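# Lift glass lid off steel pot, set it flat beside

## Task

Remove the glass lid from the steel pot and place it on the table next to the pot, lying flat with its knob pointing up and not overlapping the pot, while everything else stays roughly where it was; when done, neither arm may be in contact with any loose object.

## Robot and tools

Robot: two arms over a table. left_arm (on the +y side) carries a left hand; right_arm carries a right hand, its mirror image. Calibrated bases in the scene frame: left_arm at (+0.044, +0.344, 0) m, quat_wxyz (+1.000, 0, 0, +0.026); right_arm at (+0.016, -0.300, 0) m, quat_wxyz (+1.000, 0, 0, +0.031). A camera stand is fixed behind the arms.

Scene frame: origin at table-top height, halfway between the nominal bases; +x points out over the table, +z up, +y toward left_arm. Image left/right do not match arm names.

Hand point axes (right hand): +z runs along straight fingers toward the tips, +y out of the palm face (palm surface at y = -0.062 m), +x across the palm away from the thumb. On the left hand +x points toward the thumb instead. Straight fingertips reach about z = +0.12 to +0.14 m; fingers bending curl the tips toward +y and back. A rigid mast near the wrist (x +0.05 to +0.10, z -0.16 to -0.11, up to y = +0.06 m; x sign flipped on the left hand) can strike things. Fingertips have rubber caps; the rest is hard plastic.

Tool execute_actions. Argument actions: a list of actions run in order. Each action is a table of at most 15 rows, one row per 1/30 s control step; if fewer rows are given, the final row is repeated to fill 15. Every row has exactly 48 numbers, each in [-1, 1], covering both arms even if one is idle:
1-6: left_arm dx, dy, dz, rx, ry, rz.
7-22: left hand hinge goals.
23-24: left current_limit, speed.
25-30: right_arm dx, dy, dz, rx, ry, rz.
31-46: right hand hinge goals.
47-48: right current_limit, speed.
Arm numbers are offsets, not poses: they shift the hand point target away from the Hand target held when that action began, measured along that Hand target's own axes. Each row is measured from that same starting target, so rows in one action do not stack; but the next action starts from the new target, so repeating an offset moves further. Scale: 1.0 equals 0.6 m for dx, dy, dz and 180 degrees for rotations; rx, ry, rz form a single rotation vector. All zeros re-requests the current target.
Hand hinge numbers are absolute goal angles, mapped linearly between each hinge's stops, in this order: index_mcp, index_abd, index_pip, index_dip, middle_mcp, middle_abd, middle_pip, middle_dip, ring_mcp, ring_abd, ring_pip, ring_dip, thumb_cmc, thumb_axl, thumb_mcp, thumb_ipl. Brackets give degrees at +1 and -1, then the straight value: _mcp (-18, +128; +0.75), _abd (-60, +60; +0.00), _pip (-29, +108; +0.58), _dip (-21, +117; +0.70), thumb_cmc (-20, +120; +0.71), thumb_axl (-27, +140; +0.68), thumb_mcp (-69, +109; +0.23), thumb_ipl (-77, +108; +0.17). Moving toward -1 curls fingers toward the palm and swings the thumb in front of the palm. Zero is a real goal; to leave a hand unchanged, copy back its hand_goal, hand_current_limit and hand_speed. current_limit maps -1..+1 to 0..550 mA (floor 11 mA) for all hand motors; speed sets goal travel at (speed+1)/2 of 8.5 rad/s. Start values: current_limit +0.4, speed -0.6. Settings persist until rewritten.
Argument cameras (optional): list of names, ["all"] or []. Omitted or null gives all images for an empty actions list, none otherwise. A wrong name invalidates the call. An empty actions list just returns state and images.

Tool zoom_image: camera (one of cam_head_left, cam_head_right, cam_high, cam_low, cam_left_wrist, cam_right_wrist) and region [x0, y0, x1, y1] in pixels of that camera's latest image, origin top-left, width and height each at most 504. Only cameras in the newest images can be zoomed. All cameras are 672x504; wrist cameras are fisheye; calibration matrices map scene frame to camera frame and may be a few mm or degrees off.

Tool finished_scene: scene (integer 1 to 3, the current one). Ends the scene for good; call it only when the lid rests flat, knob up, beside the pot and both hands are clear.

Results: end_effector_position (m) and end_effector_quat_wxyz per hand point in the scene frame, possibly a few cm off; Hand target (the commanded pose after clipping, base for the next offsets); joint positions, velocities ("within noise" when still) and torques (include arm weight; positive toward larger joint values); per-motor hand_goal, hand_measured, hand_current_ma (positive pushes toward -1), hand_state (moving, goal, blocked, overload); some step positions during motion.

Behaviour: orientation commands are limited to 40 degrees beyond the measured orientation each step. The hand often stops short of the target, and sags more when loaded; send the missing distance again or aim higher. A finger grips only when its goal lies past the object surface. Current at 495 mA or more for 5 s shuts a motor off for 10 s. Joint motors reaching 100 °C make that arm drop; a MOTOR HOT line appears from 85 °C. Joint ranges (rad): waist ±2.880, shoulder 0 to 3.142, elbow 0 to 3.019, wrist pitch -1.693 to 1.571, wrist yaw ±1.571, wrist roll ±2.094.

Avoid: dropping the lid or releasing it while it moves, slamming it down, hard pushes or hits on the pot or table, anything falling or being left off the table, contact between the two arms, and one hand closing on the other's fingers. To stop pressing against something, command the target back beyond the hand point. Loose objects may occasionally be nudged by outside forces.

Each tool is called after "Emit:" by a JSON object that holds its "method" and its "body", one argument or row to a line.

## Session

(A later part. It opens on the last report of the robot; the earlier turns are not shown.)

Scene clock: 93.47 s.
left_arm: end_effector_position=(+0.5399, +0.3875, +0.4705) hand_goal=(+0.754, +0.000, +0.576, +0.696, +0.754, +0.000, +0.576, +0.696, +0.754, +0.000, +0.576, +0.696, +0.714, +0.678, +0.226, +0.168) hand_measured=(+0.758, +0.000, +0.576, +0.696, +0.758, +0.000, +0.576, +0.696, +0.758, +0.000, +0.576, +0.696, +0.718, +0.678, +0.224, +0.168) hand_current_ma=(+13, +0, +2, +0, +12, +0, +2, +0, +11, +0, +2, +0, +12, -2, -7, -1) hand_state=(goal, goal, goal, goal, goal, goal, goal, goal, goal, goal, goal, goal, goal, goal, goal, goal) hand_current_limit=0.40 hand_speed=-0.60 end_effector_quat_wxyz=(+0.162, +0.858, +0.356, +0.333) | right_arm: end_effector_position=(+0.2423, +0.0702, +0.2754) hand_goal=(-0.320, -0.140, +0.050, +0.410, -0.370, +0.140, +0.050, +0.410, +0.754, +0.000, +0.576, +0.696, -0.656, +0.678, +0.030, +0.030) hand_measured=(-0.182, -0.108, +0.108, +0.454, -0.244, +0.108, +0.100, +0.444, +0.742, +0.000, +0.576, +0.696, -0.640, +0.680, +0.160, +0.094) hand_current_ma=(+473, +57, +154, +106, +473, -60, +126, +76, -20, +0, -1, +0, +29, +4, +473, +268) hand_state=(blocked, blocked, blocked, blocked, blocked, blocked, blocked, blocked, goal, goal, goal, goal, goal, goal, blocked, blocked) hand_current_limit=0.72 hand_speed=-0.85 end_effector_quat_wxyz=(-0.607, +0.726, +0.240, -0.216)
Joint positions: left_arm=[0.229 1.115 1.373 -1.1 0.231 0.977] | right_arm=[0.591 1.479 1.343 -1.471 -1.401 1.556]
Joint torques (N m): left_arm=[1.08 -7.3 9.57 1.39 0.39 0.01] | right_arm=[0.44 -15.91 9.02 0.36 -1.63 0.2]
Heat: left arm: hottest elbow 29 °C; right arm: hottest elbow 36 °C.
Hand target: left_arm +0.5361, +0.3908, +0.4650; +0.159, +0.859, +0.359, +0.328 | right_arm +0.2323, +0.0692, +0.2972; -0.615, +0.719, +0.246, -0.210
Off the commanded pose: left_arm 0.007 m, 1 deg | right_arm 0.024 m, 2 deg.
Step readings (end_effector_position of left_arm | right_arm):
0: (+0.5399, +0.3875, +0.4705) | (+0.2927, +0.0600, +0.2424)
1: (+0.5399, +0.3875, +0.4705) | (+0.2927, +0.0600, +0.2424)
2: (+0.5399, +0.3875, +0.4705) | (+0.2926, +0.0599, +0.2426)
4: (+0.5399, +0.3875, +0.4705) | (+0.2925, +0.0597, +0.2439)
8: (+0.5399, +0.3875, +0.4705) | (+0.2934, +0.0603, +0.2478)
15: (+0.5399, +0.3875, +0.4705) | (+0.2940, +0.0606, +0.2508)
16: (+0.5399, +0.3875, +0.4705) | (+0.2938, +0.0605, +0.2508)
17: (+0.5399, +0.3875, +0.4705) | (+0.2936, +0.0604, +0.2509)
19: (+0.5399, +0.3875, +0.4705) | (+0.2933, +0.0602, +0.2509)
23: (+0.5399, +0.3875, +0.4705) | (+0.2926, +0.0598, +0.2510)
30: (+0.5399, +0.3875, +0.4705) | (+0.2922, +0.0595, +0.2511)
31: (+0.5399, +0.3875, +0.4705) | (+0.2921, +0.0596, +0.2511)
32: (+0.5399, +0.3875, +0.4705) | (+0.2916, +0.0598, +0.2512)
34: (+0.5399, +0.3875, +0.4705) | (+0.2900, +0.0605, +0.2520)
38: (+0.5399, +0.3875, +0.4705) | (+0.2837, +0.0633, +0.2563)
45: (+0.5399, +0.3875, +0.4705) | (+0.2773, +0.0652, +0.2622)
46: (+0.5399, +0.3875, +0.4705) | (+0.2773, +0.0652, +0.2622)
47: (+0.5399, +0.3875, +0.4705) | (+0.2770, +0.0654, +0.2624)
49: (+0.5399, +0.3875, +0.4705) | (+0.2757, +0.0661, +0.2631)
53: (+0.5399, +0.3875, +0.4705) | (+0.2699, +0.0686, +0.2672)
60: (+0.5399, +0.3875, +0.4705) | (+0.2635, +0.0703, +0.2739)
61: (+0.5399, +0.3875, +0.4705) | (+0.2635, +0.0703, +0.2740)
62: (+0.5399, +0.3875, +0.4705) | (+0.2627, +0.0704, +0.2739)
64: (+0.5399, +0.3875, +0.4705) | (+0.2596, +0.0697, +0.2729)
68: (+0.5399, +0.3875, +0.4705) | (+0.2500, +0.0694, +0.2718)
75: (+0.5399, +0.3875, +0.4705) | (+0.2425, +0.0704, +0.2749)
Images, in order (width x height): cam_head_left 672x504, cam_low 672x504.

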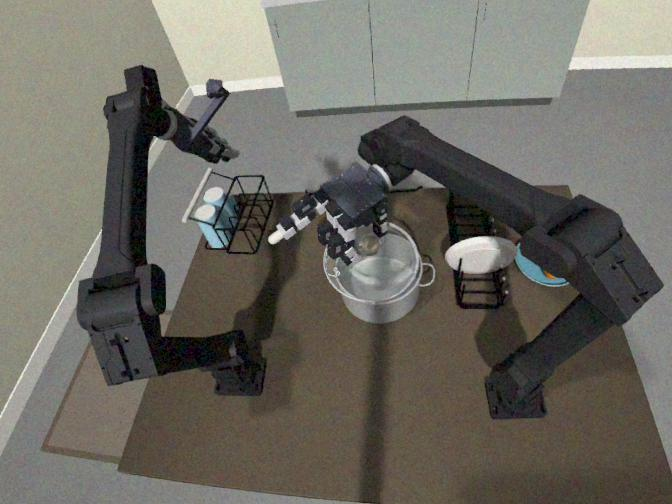

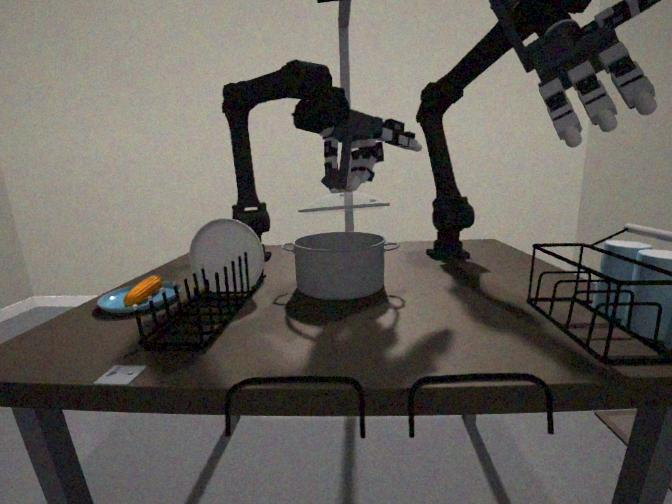

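Emit:
{"method": "execute_actions", "body": {
  "actions": [
    [[0,0,0,0,0,0,0.754,0,0.576,0.696,0.754,0,0.576,0.696,0.754,0,0.576,0.696,0.714,0.678,0.226,0.168,0.4,-0.6,-0.0291,-0.0029,0.0183,0.0004,-0.0093,0.0044,-0.32,-0.14,0.05,0.41,-0.37,0.14,0.05,0.41,0.754,0,0.576,0.696,-0.657,0.678,0.03,0.03,0.72,-0.85]],
    [[0,0,0,0,0,0,0.754,0,0.576,0.696,0.754,0,0.576,0.696,0.754,0,0.576,0.696,0.714,0.678,0.226,0.168,0.4,-0.6,-0.0291,-0.0029,0.0183,0.0004,-0.0093,0.0044,-0.32,-0.14,0.05,0.41,-0.37,0.14,0.05,0.41,0.754,0,0.576,0.696,-0.657,0.678,0.03,0.03,0.72,-0.85]],
    [[0,0,0,0,0,0,0.754,0,0.576,0.696,0.754,0,0.576,0.696,0.754,0,0.576,0.696,0.714,0.678,0.226,0.168,0.4,-0.6,-0.0291,-0.0029,0.0183,0.0004,-0.0093,0.0044,-0.32,-0.14,0.05,0.41,-0.37,0.14,0.05,0.41,0.754,0,0.576,0.696,-0.657,0.678,0.03,0.03,0.72,-0.85]],
    [[0,0,0,0,0,0,0.754,0,0.576,0.696,0.754,0,0.576,0.696,0.754,0,0.576,0.696,0.714,0.678,0.226,0.168,0.4,-0.6,-0.0291,-0.0029,0.0183,0.0004,-0.0093,0.0044,-0.32,-0.14,0.05,0.41,-0.37,0.14,0.05,0.41,0.754,0,0.576,0.696,-0.657,0.678,0.03,0.03,0.72,-0.85]],
    [[0,0,0,0,0,0,0.754,0,0.576,0.696,0.754,0,0.576,0.696,0.754,0,0.576,0.696,0.714,0.678,0.226,0.168,0.4,-0.6,-0.0291,-0.0029,0.0183,0.0004,-0.0093,0.0044,-0.32,-0.14,0.05,0.41,-0.37,0.14,0.05,0.41,0.754,0,0.576,0.696,-0.657,0.678,0.03,0.03,0.72,-0.85]],
    [[0,0,0,0,0,0,0.754,0,0.576,0.696,0.754,0,0.576,0.696,0.754,0,0.576,0.696,0.714,0.678,0.226,0.168,0.4,-0.6,-0.0291,-0.0029,0.0183,0.0004,-0.0093,0.0044,-0.32,-0.14,0.05,0.41,-0.37,0.14,0.05,0.41,0.754,0,0.576,0.696,-0.657,0.678,0.03,0.03,0.72,-0.85]]
  ],
  "cameras": ["cam_low","cam_head_left","cam_high"]
}}

Emit:
{"method": "zoom_image", "body": {
  "camera": "cam_low",
  "region": [280, 120, 440, 260]
}}

Emit:
{"method": "zoom_image", "body": {
  "camera": "cam_head_left",
  "region": [290, 230, 470, 400]
}}

Scene clock: 100.57 s.
left_arm: end_effector_position=(+0.5399, +0.3875, +0.4705) hand_goal=(+0.754, +0.000, +0.576, +0.696, +0.754, +0.000, +0.576, +0.696, +0.754, +0.000, +0.576, +0.696, +0.714, +0.678, +0.226, +0.168) hand_measured=(+0.758, +0.000, +0.576, +0.696, +0.758, +0.000, +0.576, +0.696, +0.758, +0.000, +0.576, +0.696, +0.718, +0.678, +0.224, +0.168) hand_current_ma=(+13, +0, +2, +0, +12, +0, +2, +0, +11, +0, +2, +0, +12, -2, -7, -1) hand_state=(goal, goal, goal, goal, goal, goal, goal, goal, goal, goal, goal, goal, goal, goal, goal, goal) hand_current_limit=0.40 hand_speed=-0.60 end_effector_quat_wxyz=(+0.162, +0.858, +0.356, +0.333) | right_arm: end_effector_position=(+0.1192, +0.0520, +0.2861) hand_goal=(-0.320, -0.140, +0.050, +0.410, -0.370, +0.140, +0.050, +0.410, +0.754, +0.000, +0.576, +0.696, -0.656, +0.678, +0.030, +0.030) hand_measured=(-0.182, -0.108, +0.112, +0.454, -0.252, +0.102, +0.100, +0.444, +0.742, +0.000, +0.576, +0.696, -0.636, +0.682, +0.160, +0.094) hand_current_ma=(+473, +56, +172, +106, +441, -76, +126, +76, -20, +0, -1, +0, +38, +5, +473, +268) hand_state=(blocked, blocked, blocked, blocked, blocked, blocked, blocked, blocked, goal, goal, goal, goal, goal, goal, blocked, blocked) hand_current_limit=0.72 hand_speed=-0.85 end_effector_quat_wxyz=(-0.577, +0.712, +0.266, -0.300)
Joint positions: left_arm=[0.229 1.115 1.373 -1.1 0.231 0.977] | right_arm=[0.776 1.293 1.172 -1.436 -1.416 1.707]
Joint torques (N m): left_arm=[1.08 -7.24 9.57 1.43 0.39 0.01] | right_arm=[0.62 -12.16 8.92 0.65 -1.71 0.3]
Heat: left arm: hottest elbow 30 °C; right arm: hottest elbow 36 °C.
Hand target: left_arm +0.5361, +0.3908, +0.4650; +0.159, +0.859, +0.359, +0.328 | right_arm +0.1099, +0.0497, +0.3025; -0.585, +0.705, +0.268, -0.299
Off the commanded pose: left_arm 0.007 m, 1 deg | right_arm 0.019 m, 1 deg.
Step readings (end_effector_position of left_arm | right_arm):
0: (+0.5399, +0.3875, +0.4705) | (+0.2422, +0.0702, +0.2754)
1: (+0.5399, +0.3875, +0.4705) | (+0.2422, +0.0702, +0.2754)
2: (+0.5399, +0.3875, +0.4705) | (+0.2413, +0.0701, +0.2752)
4: (+0.5399, +0.3875, +0.4705) | (+0.2383, +0.0691, +0.2740)
8: (+0.5399, +0.3875, +0.4705) | (+0.2293, +0.0686, +0.2727)
15: (+0.5399, +0.3875, +0.4705) | (+0.2228, +0.0692, +0.2752)
16: (+0.5399, +0.3875, +0.4705) | (+0.2226, +0.0691, +0.2755)
17: (+0.5399, +0.3875, +0.4705) | (+0.2216, +0.0689, +0.2755)
19: (+0.5399, +0.3875, +0.4705) | (+0.2186, +0.0678, +0.2748)
23: (+0.5399, +0.3875, +0.4705) | (+0.2092, +0.0669, +0.2739)
30: (+0.5399, +0.3875, +0.4705) | (+0.2023, +0.0672, +0.2765)
31: (+0.5399, +0.3875, +0.4705) | (+0.2022, +0.0671, +0.2768)
32: (+0.5399, +0.3875, +0.4705) | (+0.2012, +0.0669, +0.2766)
34: (+0.5399, +0.3875, +0.4705) | (+0.1982, +0.0657, +0.2759)
38: (+0.5399, +0.3875, +0.4705) | (+0.1883, +0.0643, +0.2753)
45: (+0.5399, +0.3875, +0.4705) | (+0.1814, +0.0642, +0.2784)
46: (+0.5399, +0.3875, +0.4705) | (+0.1813, +0.0641, +0.2786)
47: (+0.5399, +0.3875, +0.4705) | (+0.1802, +0.0640, +0.2785)
49: (+0.5399, +0.3875, +0.4705) | (+0.1772, +0.0627, +0.2778)
53: (+0.5399, +0.3875, +0.4705) | (+0.1670, +0.0607, +0.2774)
60: (+0.5399, +0.3875, +0.4705) | (+0.1601, +0.0602, +0.2807)
61: (+0.5399, +0.3875, +0.4705) | (+0.1598, +0.0600, +0.2809)
62: (+0.5399, +0.3875, +0.4705) | (+0.1590, +0.0599, +0.2808)
64: (+0.5399, +0.3875, +0.4705) | (+0.1558, +0.0587, +0.2800)
68: (+0.5399, +0.3875, +0.4705) | (+0.1455, +0.0562, +0.2798)
75: (+0.5399, +0.3875, +0.4705) | (+0.1390, +0.0557, +0.2832)
76: (+0.5399, +0.3875, +0.4705) | (+0.1390, +0.0556, +0.2834)
77: (+0.5399, +0.3875, +0.4705) | (+0.1380, +0.0556, +0.2834)
79: (+0.5399, +0.3875, +0.4705) | (+0.1354, +0.0547, +0.2825)
83: (+0.5399, +0.3875, +0.4705) | (+0.1251, +0.0522, +0.2824)
90: (+0.5399, +0.3875, +0.4705) | (+0.1188, +0.0515, +0.2856)
Images, in order (width x height): cam_head_left 672x504, cam_high 672x504, cam_low 672x504.

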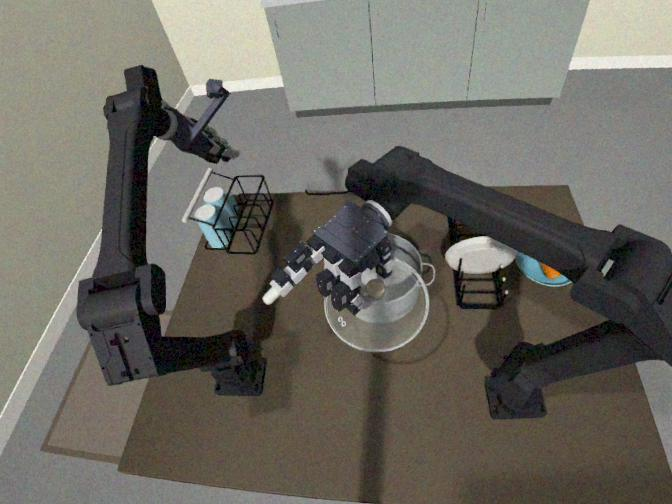

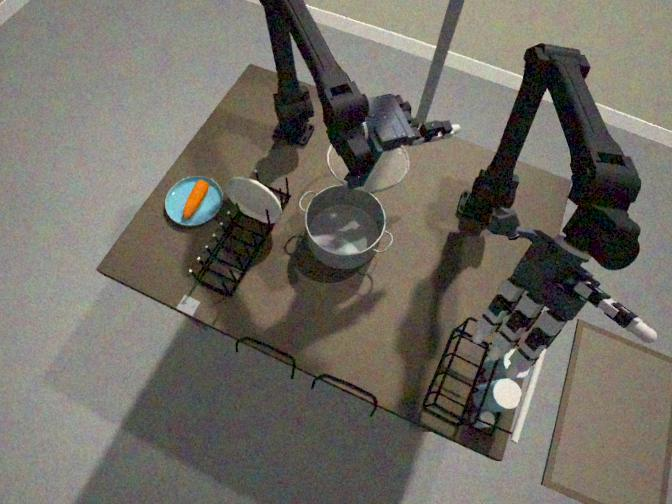

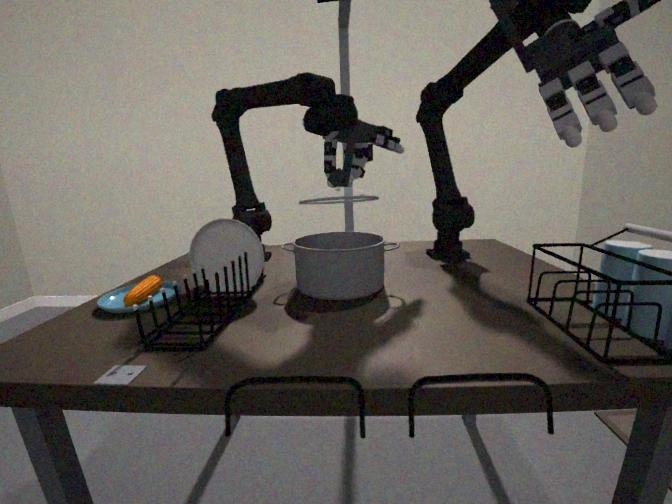

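Scaled by 3.150.

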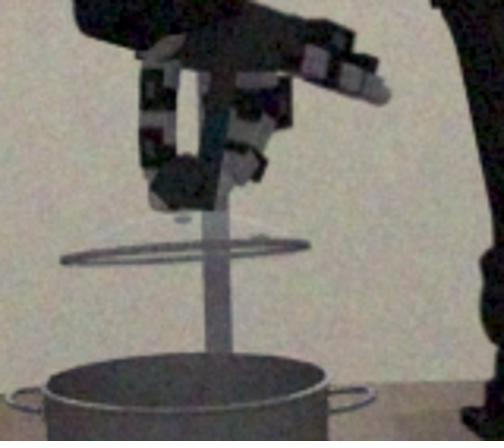

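Scaled by 2.800.

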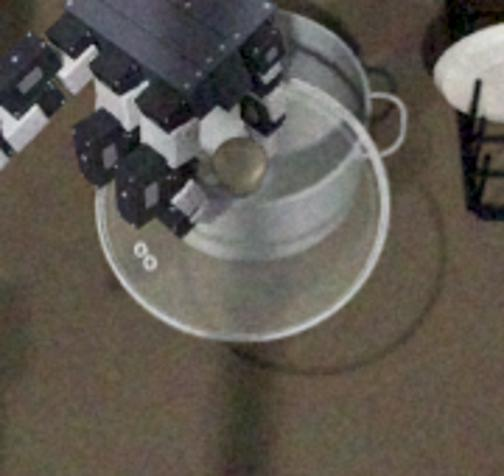

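Emit:
{"method": "execute_actions", "body": {
  "actions": [
    [[0,0,0,0,0,0,0.754,0,0.576,0.696,0.754,0,0.576,0.696,0.754,0,0.576,0.696,0.714,0.678,0.226,0.168,0.4,-0.6,-0.029,0.0057,0.0193,-0.0023,-0.0087,0.0018,-0.33,-0.16,0.05,0.4,-0.39,0.16,0.05,0.4,0.754,0,0.576,0.696,-0.657,0.678,0.02,0.02,0.77,-0.85]],
    [[0,0,0,0,0,0,0.754,0,0.576,0.696,0.754,0,0.576,0.696,0.754,0,0.576,0.696,0.714,0.678,0.226,0.168,0.4,-0.6,-0.029,0.0057,0.0193,-0.0023,-0.0087,0.0018,-0.33,-0.16,0.05,0.4,-0.39,0.16,0.05,0.4,0.754,0,0.576,0.696,-0.657,0.678,0.02,0.02,0.77,-0.85]],
    [[0,0,0,0,0,0,0.754,0,0.576,0.696,0.754,0,0.576,0.696,0.754,0,0.576,0.696,0.714,0.678,0.226,0.168,0.4,-0.6,-0.029,0.0057,0.0193,-0.0023,-0.0087,0.0018,-0.33,-0.16,0.05,0.4,-0.39,0.16,0.05,0.4,0.754,0,0.576,0.696,-0.657,0.678,0.02,0.02,0.77,-0.85]]
  ],
  "cameras": ["cam_low","cam_head_left","cam_high"]
}}

Emit:
{"method": "zoom_image", "body": {
  "camera": "cam_low",
  "region": [280, 120, 440, 260]
}}

Emit:
{"method": "zoom_image", "body": {
  "camera": "cam_head_left",
  "region": [290, 240, 470, 420]
}}

Scene clock: 105.13 s.
left_arm: end_effector_position=(+0.5399, +0.3875, +0.4705) hand_goal=(+0.754, +0.000, +0.576, +0.696, +0.754, +0.000, +0.576, +0.696, +0.754, +0.000, +0.576, +0.696, +0.714, +0.678, +0.226, +0.168) hand_measured=(+0.758, +0.000, +0.576, +0.696, +0.758, +0.000, +0.576, +0.696, +0.758, +0.000, +0.576, +0.696, +0.718, +0.678, +0.224, +0.168) hand_current_ma=(+13, +0, +2, +0, +12, +0, +2, +0, +11, +0, +2, +0, +12, -2, -7, -1) hand_state=(goal, goal, goal, goal, goal, goal, goal, goal, goal, goal, goal, goal, goal, goal, goal, goal) hand_current_limit=0.40 hand_speed=-0.60 end_effector_quat_wxyz=(+0.162, +0.858, +0.356, +0.333) | right_arm: end_effector_position=(+0.0575, +0.0343, +0.2789) hand_goal=(-0.330, -0.160, +0.050, +0.400, -0.390, +0.160, +0.050, +0.400, +0.754, +0.000, +0.576, +0.696, -0.656, +0.678, +0.020, +0.020) hand_measured=(-0.182, -0.114, +0.112, +0.454, -0.258, +0.102, +0.100, +0.440, +0.742, +0.000, +0.576, +0.696, -0.632, +0.682, +0.160, +0.094) hand_current_ma=(+487, +97, +174, +140, +487, -133, +129, +94, -20, +0, -1, +0, +50, +7, +487, +326) hand_state=(blocked, blocked, blocked, blocked, blocked, blocked, blocked, blocked, goal, goal, goal, goal, blocked, goal, blocked, blocked) hand_current_limit=0.77 hand_speed=-0.85 end_effector_quat_wxyz=(-0.557, +0.706, +0.287, -0.331)
Joint positions: left_arm=[0.229 1.115 1.373 -1.1 0.231 0.977] | right_arm=[0.893 1.159 1.039 -1.245 -1.405 1.929]
Joint torques (N m): left_arm=[1.08 -7.3 9.58 1.37 0.39 0.02] | right_arm=[0.73 -9.99 9.28 0.99 -1.47 0.34]
Heat: left arm: hottest elbow 30 °C; right arm: hottest elbow 36 °C.
Hand target: left_arm +0.5361, +0.3908, +0.4650; +0.159, +0.859, +0.359, +0.328 | right_arm +0.0498, +0.0313, +0.2935; -0.563, +0.701, +0.289, -0.329
Off the commanded pose: left_arm 0.007 m, 1 deg | right_arm 0.017 m, 1 deg.
Step readings (end_effector_position of left_arm | right_arm):
0: (+0.5399, +0.3875, +0.4705) | (+0.1191, +0.0519, +0.2861)
1: (+0.5399, +0.3875, +0.4705) | (+0.1191, +0.0518, +0.2858)
2: (+0.5399, +0.3875, +0.4705) | (+0.1181, +0.0518, +0.2854)
4: (+0.5399, +0.3875, +0.4705) | (+0.1150, +0.0505, +0.2834)
8: (+0.5399, +0.3875, +0.4705) | (+0.1042, +0.0476, +0.2810)
15: (+0.5399, +0.3875, +0.4705) | (+0.0980, +0.0464, +0.2839)
16: (+0.5399, +0.3875, +0.4705) | (+0.0982, +0.0467, +0.2840)
17: (+0.5399, +0.3875, +0.4705) | (+0.0973, +0.0466, +0.2838)
19: (+0.5399, +0.3875, +0.4705) | (+0.0945, +0.0454, +0.2818)
23: (+0.5399, +0.3875, +0.4705) | (+0.0841, +0.0423, +0.2791)
30: (+0.5399, +0.3875, +0.4705) | (+0.0777, +0.0406, +0.2813)
31: (+0.5399, +0.3875, +0.4705) | (+0.0778, +0.0408, +0.2814)
32: (+0.5399, +0.3875, +0.4705) | (+0.0772, +0.0409, +0.2813)
34: (+0.5399, +0.3875, +0.4705) | (+0.0743, +0.0395, +0.2791)
38: (+0.5399, +0.3875, +0.4705) | (+0.0635, +0.0357, +0.2770)
45: (+0.5399, +0.3875, +0.4705) | (+0.0575, +0.0341, +0.2793)
Images, in order (width x height): cam_head_left 672x504, cam_high 672x504, cam_low 672x504.

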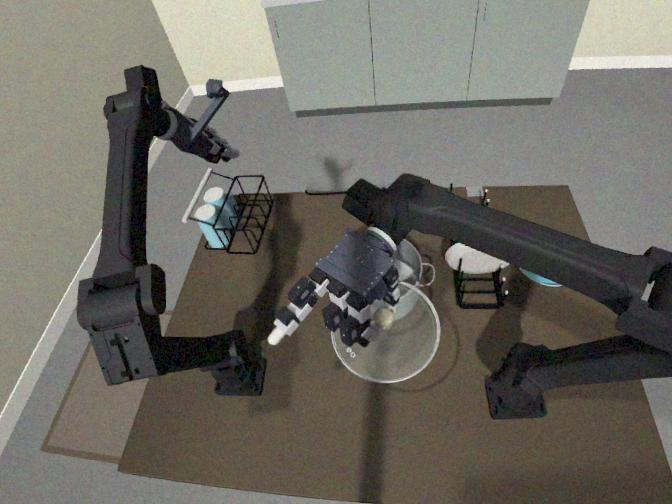

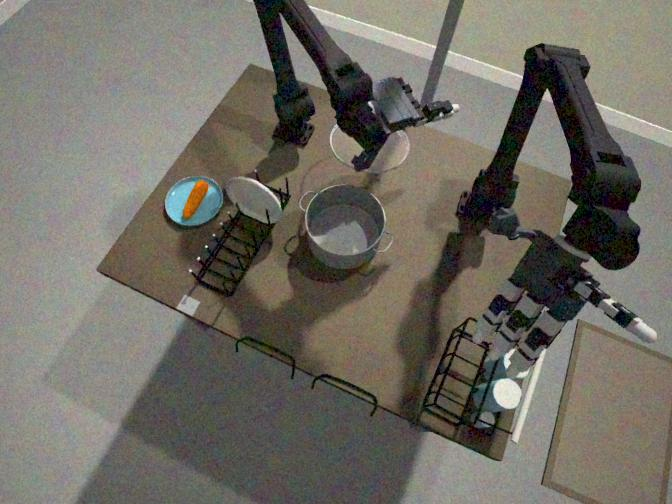

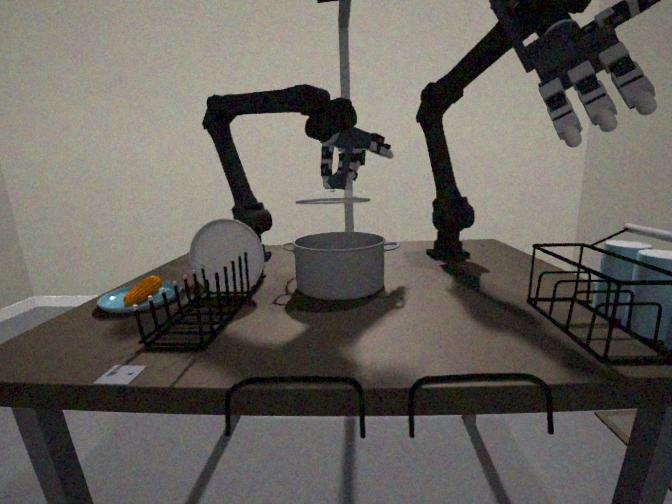

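Scaled by 3.150.

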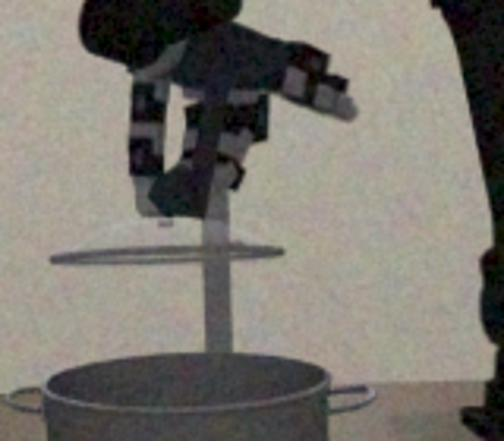

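Scaled by 2.800.

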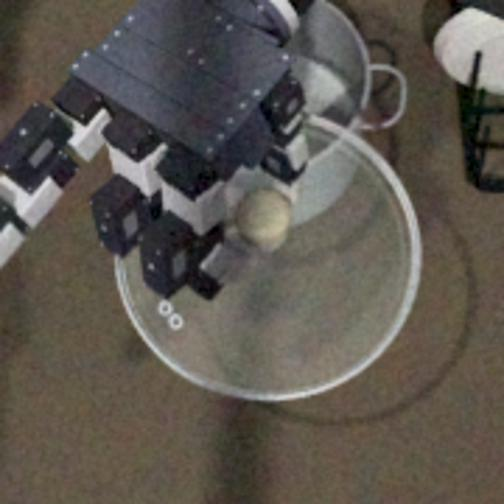

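Emit:
{"method": "execute_actions", "body": {
  "actions": [
    [[0,0,0,0,0,0,0.754,0,0.576,0.696,0.754,0,0.576,0.696,0.754,0,0.576,0.696,0.714,0.678,0.226,0.168,0.4,-0.6,-0.029,0.0057,0.0193,-0.0018,-0.0105,-0.0005,-0.33,-0.16,0.05,0.4,-0.39,0.16,0.05,0.4,0.754,0,0.576,0.696,-0.657,0.678,0.02,0.02,0.77,-0.85]],
    [[0,0,0,0,0,0,0.754,0,0.576,0.696,0.754,0,0.576,0.696,0.754,0,0.576,0.696,0.714,0.678,0.226,0.168,0.4,-0.6,-0.029,0.0057,0.0193,-0.0018,-0.0105,-0.0005,-0.33,-0.16,0.05,0.4,-0.39,0.16,0.05,0.4,0.754,0,0.576,0.696,-0.657,0.678,0.02,0.02,0.77,-0.85]],
    [[0,0,0,0,0,0,0.754,0,0.576,0.696,0.754,0,0.576,0.696,0.754,0,0.576,0.696,0.714,0.678,0.226,0.168,0.4,-0.6,-0.029,0.0057,0.0193,-0.0018,-0.0105,-0.0005,-0.33,-0.16,0.05,0.4,-0.39,0.16,0.05,0.4,0.754,0,0.576,0.696,-0.657,0.678,0.02,0.02,0.77,-0.85]]
  ],
  "cameras": ["cam_low","cam_head_left","cam_high"]
}}

Emit:
{"method": "zoom_image", "body": {
  "camera": "cam_low",
  "region": [260, 120, 420, 260]
}}

Emit:
{"method": "zoom_image", "body": {
  "camera": "cam_head_left",
  "region": [300, 260, 480, 440]
}}

Emit:
{"method": "zoom_image", "body": {
  "camera": "cam_high",
  "region": [300, 80, 460, 290]
}}

Scene clock: 109.90 s.
left_arm: end_effector_position=(+0.5399, +0.3875, +0.4705) hand_goal=(+0.754, +0.000, +0.576, +0.696, +0.754, +0.000, +0.576, +0.696, +0.754, +0.000, +0.576, +0.696, +0.714, +0.678, +0.226, +0.168) hand_measured=(+0.758, +0.000, +0.576, +0.696, +0.758, +0.000, +0.576, +0.696, +0.758, +0.000, +0.576, +0.696, +0.718, +0.678, +0.224, +0.168) hand_current_ma=(+13, +0, +2, +0, +12, +0, +2, +0, +11, +0, +2, +0, +12, -2, -7, -1) hand_state=(goal, goal, goal, goal, goal, goal, goal, goal, goal, goal, goal, goal, goal, goal, goal, goal) hand_current_limit=0.40 hand_speed=-0.60 end_effector_quat_wxyz=(+0.162, +0.858, +0.356, +0.333) | right_arm: end_effector_position=(-0.0010, +0.0108, +0.2718) hand_goal=(-0.330, -0.160, +0.050, +0.400, -0.390, +0.160, +0.050, +0.400, +0.754, +0.000, +0.576, +0.696, -0.656, +0.678, +0.020, +0.020) hand_measured=(-0.182, -0.114, +0.114, +0.454, -0.260, +0.102, +0.100, +0.440, +0.742, +0.000, +0.576, +0.696, -0.630, +0.682, +0.160, +0.094) hand_current_ma=(+487, +94, +177, +140, +487, -133, +129, +93, -20, +0, -1, +0, +53, +7, +487, +326) hand_state=(blocked, blocked, blocked, blocked, blocked, blocked, blocked, blocked, goal, goal, goal, goal, blocked, goal, blocked, blocked) hand_current_limit=0.77 hand_speed=-0.85 end_effector_quat_wxyz=(-0.535, +0.691, +0.325, -0.362)
Joint positions: left_arm=[0.229 1.115 1.373 -1.1 0.231 0.977] | right_arm=[1.026 1.048 0.938 -1.143 -1.395 2.048]
Joint torques (N m): left_arm=[1.08 -7.41 9.52 1.37 0.39 0.02] | right_arm=[0.56 -8 9.69 1.01 -1.51 0.31]
Heat: left arm: hottest elbow 30 °C; right arm: hottest elbow 35 °C.
Hand target: left_arm +0.5361, +0.3908, +0.4650; +0.159, +0.859, +0.359, +0.328 | right_arm -0.0085, +0.0076, +0.2855; -0.543, +0.688, +0.321, -0.359
Off the commanded pose: left_arm 0.007 m, 1 deg | right_arm 0.016 m, 1 deg.
joint sent to its limit (right arm) — joint 6 (wrist roll), upper limit. The joint targets still meet the commanded pose.
Step readings (end_effector_position of left_arm | right_arm):
0: (+0.5399, +0.3875, +0.4705) | (+0.0575, +0.0342, +0.2790)
1: (+0.5399, +0.3875, +0.4705) | (+0.0575, +0.0342, +0.2789)
2: (+0.5399, +0.3875, +0.4705) | (+0.0567, +0.0341, +0.2785)
4: (+0.5399, +0.3875, +0.4705) | (+0.0535, +0.0326, +0.2765)
8: (+0.5399, +0.3875, +0.4705) | (+0.0427, +0.0282, +0.2747)
15: (+0.5399, +0.3875, +0.4705) | (+0.0374, +0.0269, +0.2775)
16: (+0.5399, +0.3875, +0.4705) | (+0.0375, +0.0271, +0.2775)
17: (+0.5399, +0.3875, +0.4705) | (+0.0369, +0.0271, +0.2772)
19: (+0.5399, +0.3875, +0.4705) | (+0.0338, +0.0257, +0.2751)
23: (+0.5399, +0.3875, +0.4705) | (+0.0228, +0.0208, +0.2726)
30: (+0.5399, +0.3875, +0.4705) | (+0.0175, +0.0188, +0.2747)
31: (+0.5399, +0.3875, +0.4705) | (+0.0176, +0.0189, +0.2748)
32: (+0.5399, +0.3875, +0.4705) | (+0.0168, +0.0188, +0.2746)
34: (+0.5399, +0.3875, +0.4705) | (+0.0137, +0.0174, +0.2731)
38: (+0.5399, +0.3875, +0.4705) | (+0.0033, +0.0125, +0.2710)
45: (+0.5399, +0.3875, +0.4705) | (-0.0010, +0.0108, +0.2718)
Images, in order (width x height): cam_head_left 672x504, cam_high 672x504, cam_low 672x504.

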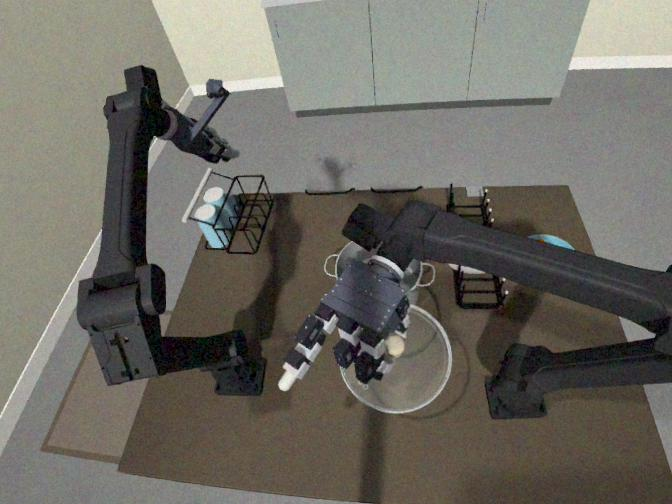

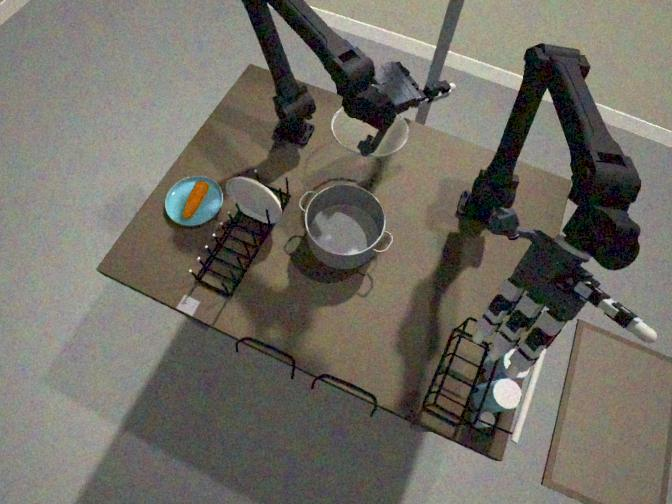

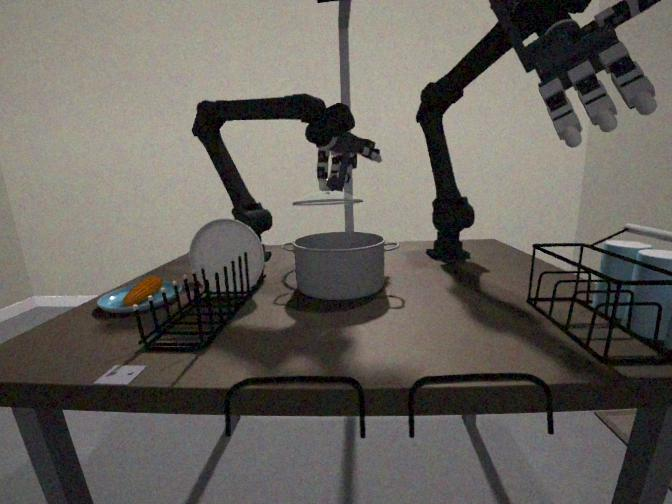

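Scaled by 3.150.

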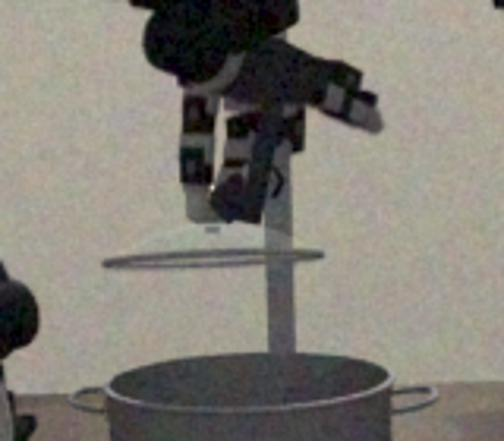

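Scaled by 2.800.

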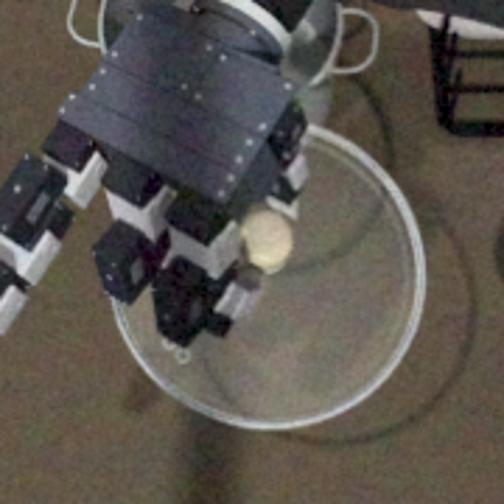

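Scaled by 2.400.

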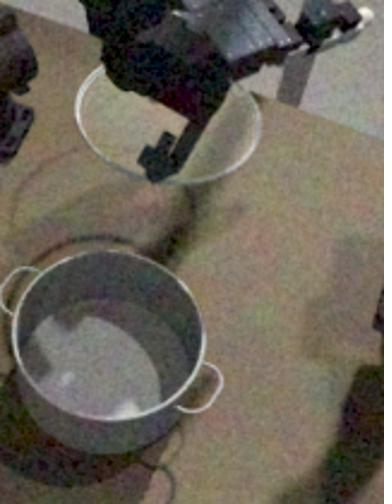

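Emit:
{"method": "execute_actions", "body": {
  "actions": [
    [[0,0,0,0,0,0,0.754,0,0.576,0.696,0.754,0,0.576,0.696,0.754,0,0.576,0.696,0.714,0.678,0.226,0.168,0.4,-0.6,0.0022,0.0147,0.0023,-0.001,0,0,-0.33,-0.16,0.05,0.4,-0.39,0.16,0.05,0.4,0.754,0,0.576,0.696,-0.657,0.678,0.02,0.02,0.77,-0.85]],
    [[0,0,0,0,0,0,0.754,0,0.576,0.696,0.754,0,0.576,0.696,0.754,0,0.576,0.696,0.714,0.678,0.226,0.168,0.4,-0.6,0.0044,0.0293,0.0046,-0.001,0,0,-0.33,-0.16,0.05,0.4,-0.39,0.16,0.05,0.4,0.754,0,0.576,0.696,-0.657,0.678,0.02,0.02,0.77,-0.85]],
    [[0,0,0,0,0,0,0.754,0,0.576,0.696,0.754,0,0.576,0.696,0.754,0,0.576,0.696,0.714,0.678,0.226,0.168,0.4,-0.6,0.0044,0.0293,0.0046,-0.001,0,0,-0.33,-0.16,0.05,0.4,-0.39,0.16,0.05,0.4,0.754,0,0.576,0.696,-0.657,0.678,0.02,0.02,0.77,-0.85]],
    [[0,0,0,0,0,0,0.754,0,0.576,0.696,0.754,0,0.576,0.696,0.754,0,0.576,0.696,0.714,0.678,0.226,0.168,0.4,-0.6,0.0044,0.0293,0.0046,-0.001,0,0,-0.33,-0.16,0.05,0.4,-0.39,0.16,0.05,0.4,0.754,0,0.576,0.696,-0.657,0.678,0.02,0.02,0.77,-0.85]],
    [[0,0,0,0,0,0,0.754,0,0.576,0.696,0.754,0,0.576,0.696,0.754,0,0.576,0.696,0.714,0.678,0.226,0.168,0.4,-0.6,0.0044,0.0293,0.0046,0,0,0,-0.33,-0.16,0.05,0.4,-0.39,0.16,0.05,0.4,0.754,0,0.576,0.696,-0.657,0.678,0.02,0.02,0.77,-0.85]],
    [[0,0,0,0,0,0,0.754,0,0.576,0.696,0.754,0,0.576,0.696,0.754,0,0.576,0.696,0.714,0.678,0.226,0.168,0.4,-0.6,0.0044,0.0293,0.0046,0,0,0,-0.33,-0.16,0.05,0.4,-0.39,0.16,0.05,0.4,0.754,0,0.576,0.696,-0.657,0.678,0.02,0.02,0.77,-0.85]]
  ],
  "cameras": ["cam_low","cam_head_left","cam_high"]
}}

Emit:
{"method": "zoom_image", "body": {
  "camera": "cam_low",
  "region": [260, 140, 420, 280]
}}

Emit:
{"method": "zoom_image", "body": {
  "camera": "cam_high",
  "region": [300, 80, 460, 290]
}}

Scene clock: 119.60 s.
left_arm: end_effector_position=(+0.5399, +0.3875, +0.4705) hand_goal=(+0.754, +0.000, +0.576, +0.696, +0.754, +0.000, +0.576, +0.696, +0.754, +0.000, +0.576, +0.696, +0.714, +0.678, +0.226, +0.168) hand_measured=(+0.758, +0.000, +0.576, +0.696, +0.758, +0.000, +0.576, +0.696, +0.758, +0.000, +0.576, +0.696, +0.718, +0.678, +0.224, +0.168) hand_current_ma=(+13, +0, +2, +0, +12, +0, +2, +0, +11, +0, +2, +0, +12, -2, -7, -1) hand_state=(goal, goal, goal, goal, goal, goal, goal, goal, goal, goal, goal, goal, goal, goal, goal, goal) hand_current_limit=0.40 hand_speed=-0.60 end_effector_quat_wxyz=(+0.162, +0.858, +0.356, +0.333) | right_arm: end_effector_position=(-0.0030, +0.0055, +0.1783) hand_goal=(-0.330, -0.160, +0.050, +0.400, -0.390, +0.160, +0.050, +0.400, +0.754, +0.000, +0.576, +0.696, -0.656, +0.678, +0.020, +0.020) hand_measured=(-0.182, -0.116, +0.114, +0.454, -0.260, +0.102, +0.100, +0.438, +0.742, +0.000, +0.576, +0.696, -0.628, +0.682, +0.160, +0.094) hand_current_ma=(+487, +92, +179, +140, +487, -133, +129, +87, -20, +0, -1, +0, +59, +7, +487, +326) hand_state=(blocked, blocked, blocked, blocked, blocked, blocked, blocked, blocked, goal, goal, goal, goal, blocked, goal, blocked, blocked) hand_current_limit=0.77 hand_speed=-0.85 end_effector_quat_wxyz=(-0.534, +0.694, +0.328, -0.356)
Joint positions: left_arm=[0.229 1.115 1.373 -1.1 0.231 0.977] | right_arm=[1.028 1.093 0.719 -0.869 -1.382 2.051]
Joint torques (N m): left_arm=[1.14 -7.41 9.55 1.37 0.38 0.01] | right_arm=[0.56 -6.48 9.06 1.25 -1.48 0.29]
Heat: left arm: hottest elbow 30 °C; right arm: hottest elbow 35 °C.
Hand target: left_arm +0.5361, +0.3908, +0.4650; +0.159, +0.859, +0.359, +0.328 | right_arm -0.0080, +0.0073, +0.1865; -0.538, +0.691, +0.323, -0.358
Off the commanded pose: left_arm 0.007 m, 1 deg | right_arm 0.010 m, 1 deg.
joint sent to its limit (right arm) — joint 6 (wrist roll), upper limit. The joint targets still meet the commanded pose.
Step readings (end_effector_position of left_arm | right_arm):
0: (+0.5399, +0.3875, +0.4705) | (-0.0010, +0.0108, +0.2718)
1: (+0.5399, +0.3875, +0.4705) | (-0.0010, +0.0108, +0.2718)
2: (+0.5399, +0.3875, +0.4705) | (-0.0010, +0.0108, +0.2717)
4: (+0.5399, +0.3875, +0.4705) | (-0.0010, +0.0107, +0.2701)
8: (+0.5399, +0.3875, +0.4705) | (-0.0014, +0.0097, +0.2655)
15: (+0.5399, +0.3875, +0.4705) | (-0.0015, +0.0095, +0.2643)
16: (+0.5399, +0.3875, +0.4705) | (-0.0015, +0.0095, +0.2641)
17: (+0.5399, +0.3875, +0.4705) | (-0.0013, +0.0098, +0.2634)
19: (+0.5399, +0.3875, +0.4705) | (-0.0012, +0.0101, +0.2592)
23: (+0.5399, +0.3875, +0.4705) | (-0.0017, +0.0081, +0.2496)
30: (+0.5399, +0.3875, +0.4705) | (-0.0020, +0.0078, +0.2475)
31: (+0.5399, +0.3875, +0.4705) | (-0.0019, +0.0079, +0.2473)
32: (+0.5399, +0.3875, +0.4705) | (-0.0017, +0.0083, +0.2466)
34: (+0.5399, +0.3875, +0.4705) | (-0.0015, +0.0088, +0.2429)
38: (+0.5399, +0.3875, +0.4705) | (-0.0024, +0.0067, +0.2340)
45: (+0.5399, +0.3875, +0.4705) | (-0.0027, +0.0064, +0.2319)
46: (+0.5399, +0.3875, +0.4705) | (-0.0026, +0.0066, +0.2317)
47: (+0.5399, +0.3875, +0.4705) | (-0.0024, +0.0070, +0.2310)
49: (+0.5399, +0.3875, +0.4705) | (-0.0021, +0.0075, +0.2275)
53: (+0.5399, +0.3875, +0.4705) | (-0.0028, +0.0059, +0.2179)
60: (+0.5399, +0.3875, +0.4705) | (-0.0028, +0.0058, +0.2140)
61: (+0.5399, +0.3875, +0.4705) | (-0.0027, +0.0061, +0.2140)
62: (+0.5399, +0.3875, +0.4705) | (-0.0026, +0.0064, +0.2132)
64: (+0.5399, +0.3875, +0.4705) | (-0.0023, +0.0070, +0.2096)
68: (+0.5399, +0.3875, +0.4705) | (-0.0030, +0.0056, +0.2003)
75: (+0.5399, +0.3875, +0.4705) | (-0.0031, +0.0053, +0.1961)
76: (+0.5399, +0.3875, +0.4705) | (-0.0029, +0.0057, +0.1961)
77: (+0.5399, +0.3875, +0.4705) | (-0.0027, +0.0061, +0.1954)
79: (+0.5399, +0.3875, +0.4705) | (-0.0024, +0.0068, +0.1919)
83: (+0.5399, +0.3875, +0.4705) | (-0.0030, +0.0055, +0.1827)
90: (+0.5399, +0.3875, +0.4705) | (-0.0033, +0.0050, +0.1783)
Images, in order (width x height): cam_head_left 672x504, cam_high 672x504, cam_low 672x504.

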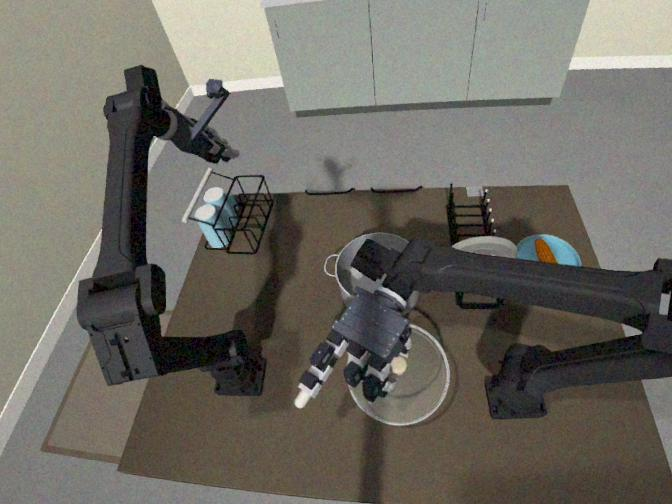

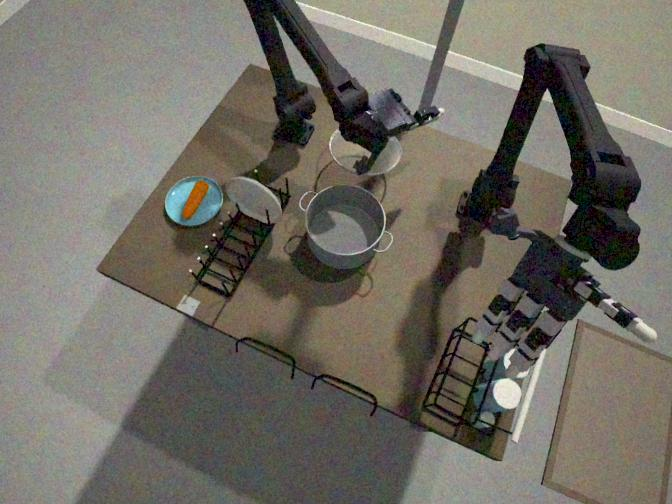

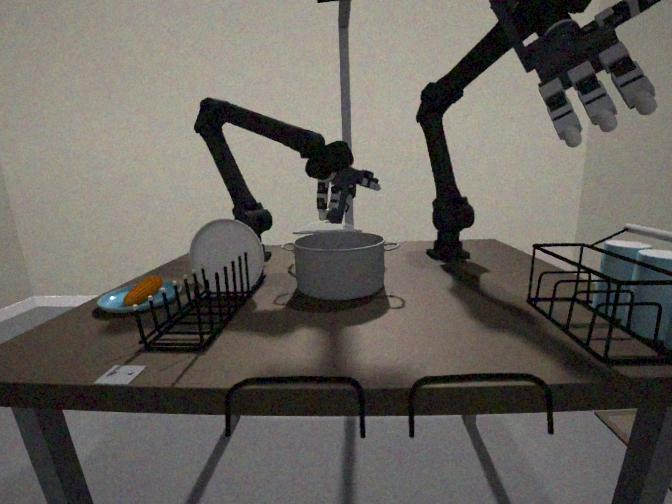

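Scaled by 3.150.

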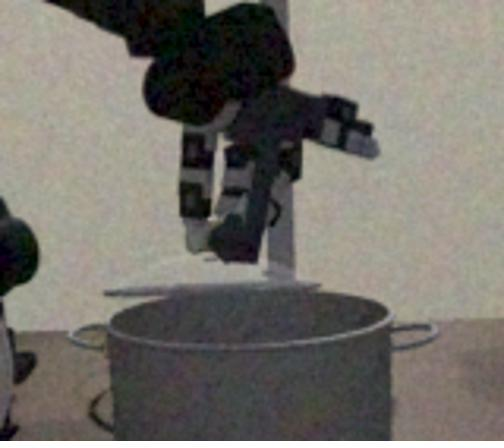

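Scaled by 2.400.

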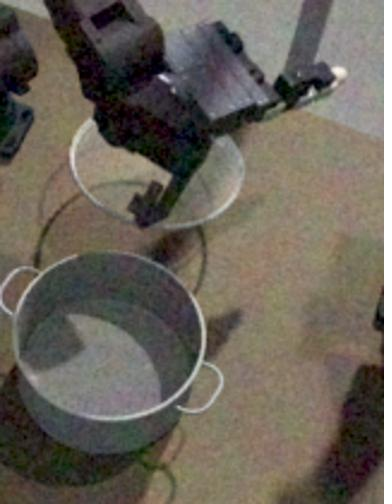

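Emit:
{"method": "execute_actions", "body": {
  "actions": [
    [[0,0,0,0,0,0,0.754,0,0.576,0.696,0.754,0,0.576,0.696,0.754,0,0.576,0.696,0.714,0.678,0.226,0.168,0.4,-0.6,0.0036,0.0244,0.0038,0,0,0,-0.33,-0.16,0.05,0.4,-0.39,0.16,0.05,0.4,0.754,0,0.576,0.696,-0.657,0.678,0.02,0.02,0.77,-0.85]],
    [[0,0,0,0,0,0,0.754,0,0.576,0.696,0.754,0,0.576,0.696,0.754,0,0.576,0.696,0.714,0.678,0.226,0.168,0.4,-0.6,0.0036,0.0244,0.0038,0,0,0,-0.33,-0.16,0.05,0.4,-0.39,0.16,0.05,0.4,0.754,0,0.576,0.696,-0.657,0.678,0.02,0.02,0.77,-0.85]],
    [[0,0,0,0,0,0,0.754,0,0.576,0.696,0.754,0,0.576,0.696,0.754,0,0.576,0.696,0.714,0.678,0.226,0.168,0.4,-0.6,0.0030,0.0200,0.0032,0,0,0,-0.33,-0.16,0.05,0.4,-0.39,0.16,0.05,0.4,0.754,0,0.576,0.696,-0.657,0.678,0.02,0.02,0.77,-0.85]]
  ],
  "cameras": ["cam_high"]
}}

Scene clock: 124.90 s.
left_arm: end_effector_position=(+0.5399, +0.3875, +0.4705) hand_goal=(+0.754, +0.000, +0.576, +0.696, +0.754, +0.000, +0.576, +0.696, +0.754, +0.000, +0.576, +0.696, +0.714, +0.678, +0.226, +0.168) hand_measured=(+0.758, +0.000, +0.576, +0.696, +0.758, +0.000, +0.576, +0.696, +0.758, +0.000, +0.576, +0.696, +0.718, +0.678, +0.224, +0.168) hand_current_ma=(+13, +0, +2, +0, +12, +0, +2, +0, +11, +0, +2, +0, +12, -2, -7, -1) hand_state=(goal, goal, goal, goal, goal, goal, goal, goal, goal, goal, goal, goal, goal, goal, goal, goal) hand_current_limit=0.40 hand_speed=-0.60 end_effector_quat_wxyz=(+0.162, +0.858, +0.356, +0.333) | right_arm: end_effector_position=(-0.0033, +0.0050, +0.1373) hand_goal=(-0.330, -0.160, +0.050, +0.400, -0.390, +0.160, +0.050, +0.400, +0.754, +0.000, +0.576, +0.696, -0.656, +0.678, +0.020, +0.020) hand_measured=(-0.182, -0.116, +0.114, +0.454, -0.262, +0.102, +0.100, +0.436, +0.742, +0.000, +0.576, +0.696, -0.628, +0.684, +0.160, +0.094) hand_current_ma=(+487, +90, +180, +140, +487, -133, +129, +84, -20, +0, -1, +0, +62, +8, +487, +326) hand_state=(blocked, blocked, blocked, blocked, blocked, blocked, blocked, blocked, goal, goal, goal, goal, blocked, goal, blocked, blocked) hand_current_limit=0.77 hand_speed=-0.85 end_effector_quat_wxyz=(-0.534, +0.693, +0.328, -0.355)
Joint positions: left_arm=[0.229 1.115 1.373 -1.1 0.231 0.977] | right_arm=[1.028 1.15 0.64 -0.73 -1.382 2.051]
Joint torques (N m): left_arm=[1.08 -7.24 9.54 1.39 0.39 0.01] | right_arm=[0.73 -6.95 8.39 1.29 -1.48 0.29]
Heat: left arm: hottest elbow 30 °C; right arm: hottest elbow 35 °C.
Hand target: left_arm +0.5361, +0.3908, +0.4650; +0.159, +0.859, +0.359, +0.328 | right_arm -0.0077, +0.0070, +0.1444; -0.539, +0.691, +0.323, -0.358
Off the commanded pose: left_arm 0.007 m, 1 deg | right_arm 0.008 m, 1 deg.
joint sent to its limit (right arm) — joint 6 (wrist roll), upper limit. The joint targets still meet the commanded pose.
Step readings (end_effector_position of left_arm | right_arm):
0: (+0.5399, +0.3875, +0.4705) | (-0.0030, +0.0055, +0.1783)
1: (+0.5399, +0.3875, +0.4705) | (-0.0030, +0.0055, +0.1783)
2: (+0.5399, +0.3875, +0.4705) | (-0.0029, +0.0057, +0.1777)
4: (+0.5399, +0.3875, +0.4705) | (-0.0026, +0.0064, +0.1751)
8: (+0.5399, +0.3875, +0.4705) | (-0.0030, +0.0055, +0.1677)
15: (+0.5399, +0.3875, +0.4705) | (-0.0033, +0.0049, +0.1639)
16: (+0.5399, +0.3875, +0.4705) | (-0.0032, +0.0052, +0.1639)
17: (+0.5399, +0.3875, +0.4705) | (-0.0030, +0.0056, +0.1633)
19: (+0.5399, +0.3875, +0.4705) | (-0.0027, +0.0062, +0.1605)
23: (+0.5399, +0.3875, +0.4705) | (-0.0031, +0.0054, +0.1530)
30: (+0.5399, +0.3875, +0.4705) | (-0.0035, +0.0046, +0.1489)
31: (+0.5399, +0.3875, +0.4705) | (-0.0034, +0.0048, +0.1489)
32: (+0.5399, +0.3875, +0.4705) | (-0.0032, +0.0051, +0.1485)
34: (+0.5399, +0.3875, +0.4705) | (-0.0028, +0.0060, +0.1466)
38: (+0.5399, +0.3875, +0.4705) | (-0.0030, +0.0055, +0.1406)
45: (+0.5399, +0.3875, +0.4705) | (-0.0035, +0.0046, +0.1373)
Images, in order (width x height): cam_high 672x504.

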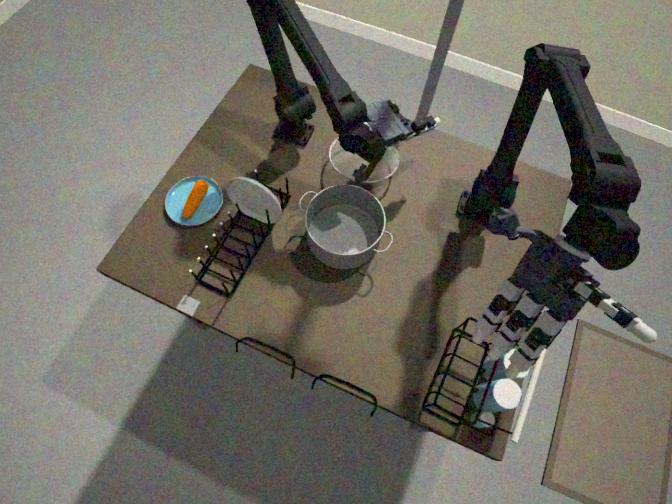

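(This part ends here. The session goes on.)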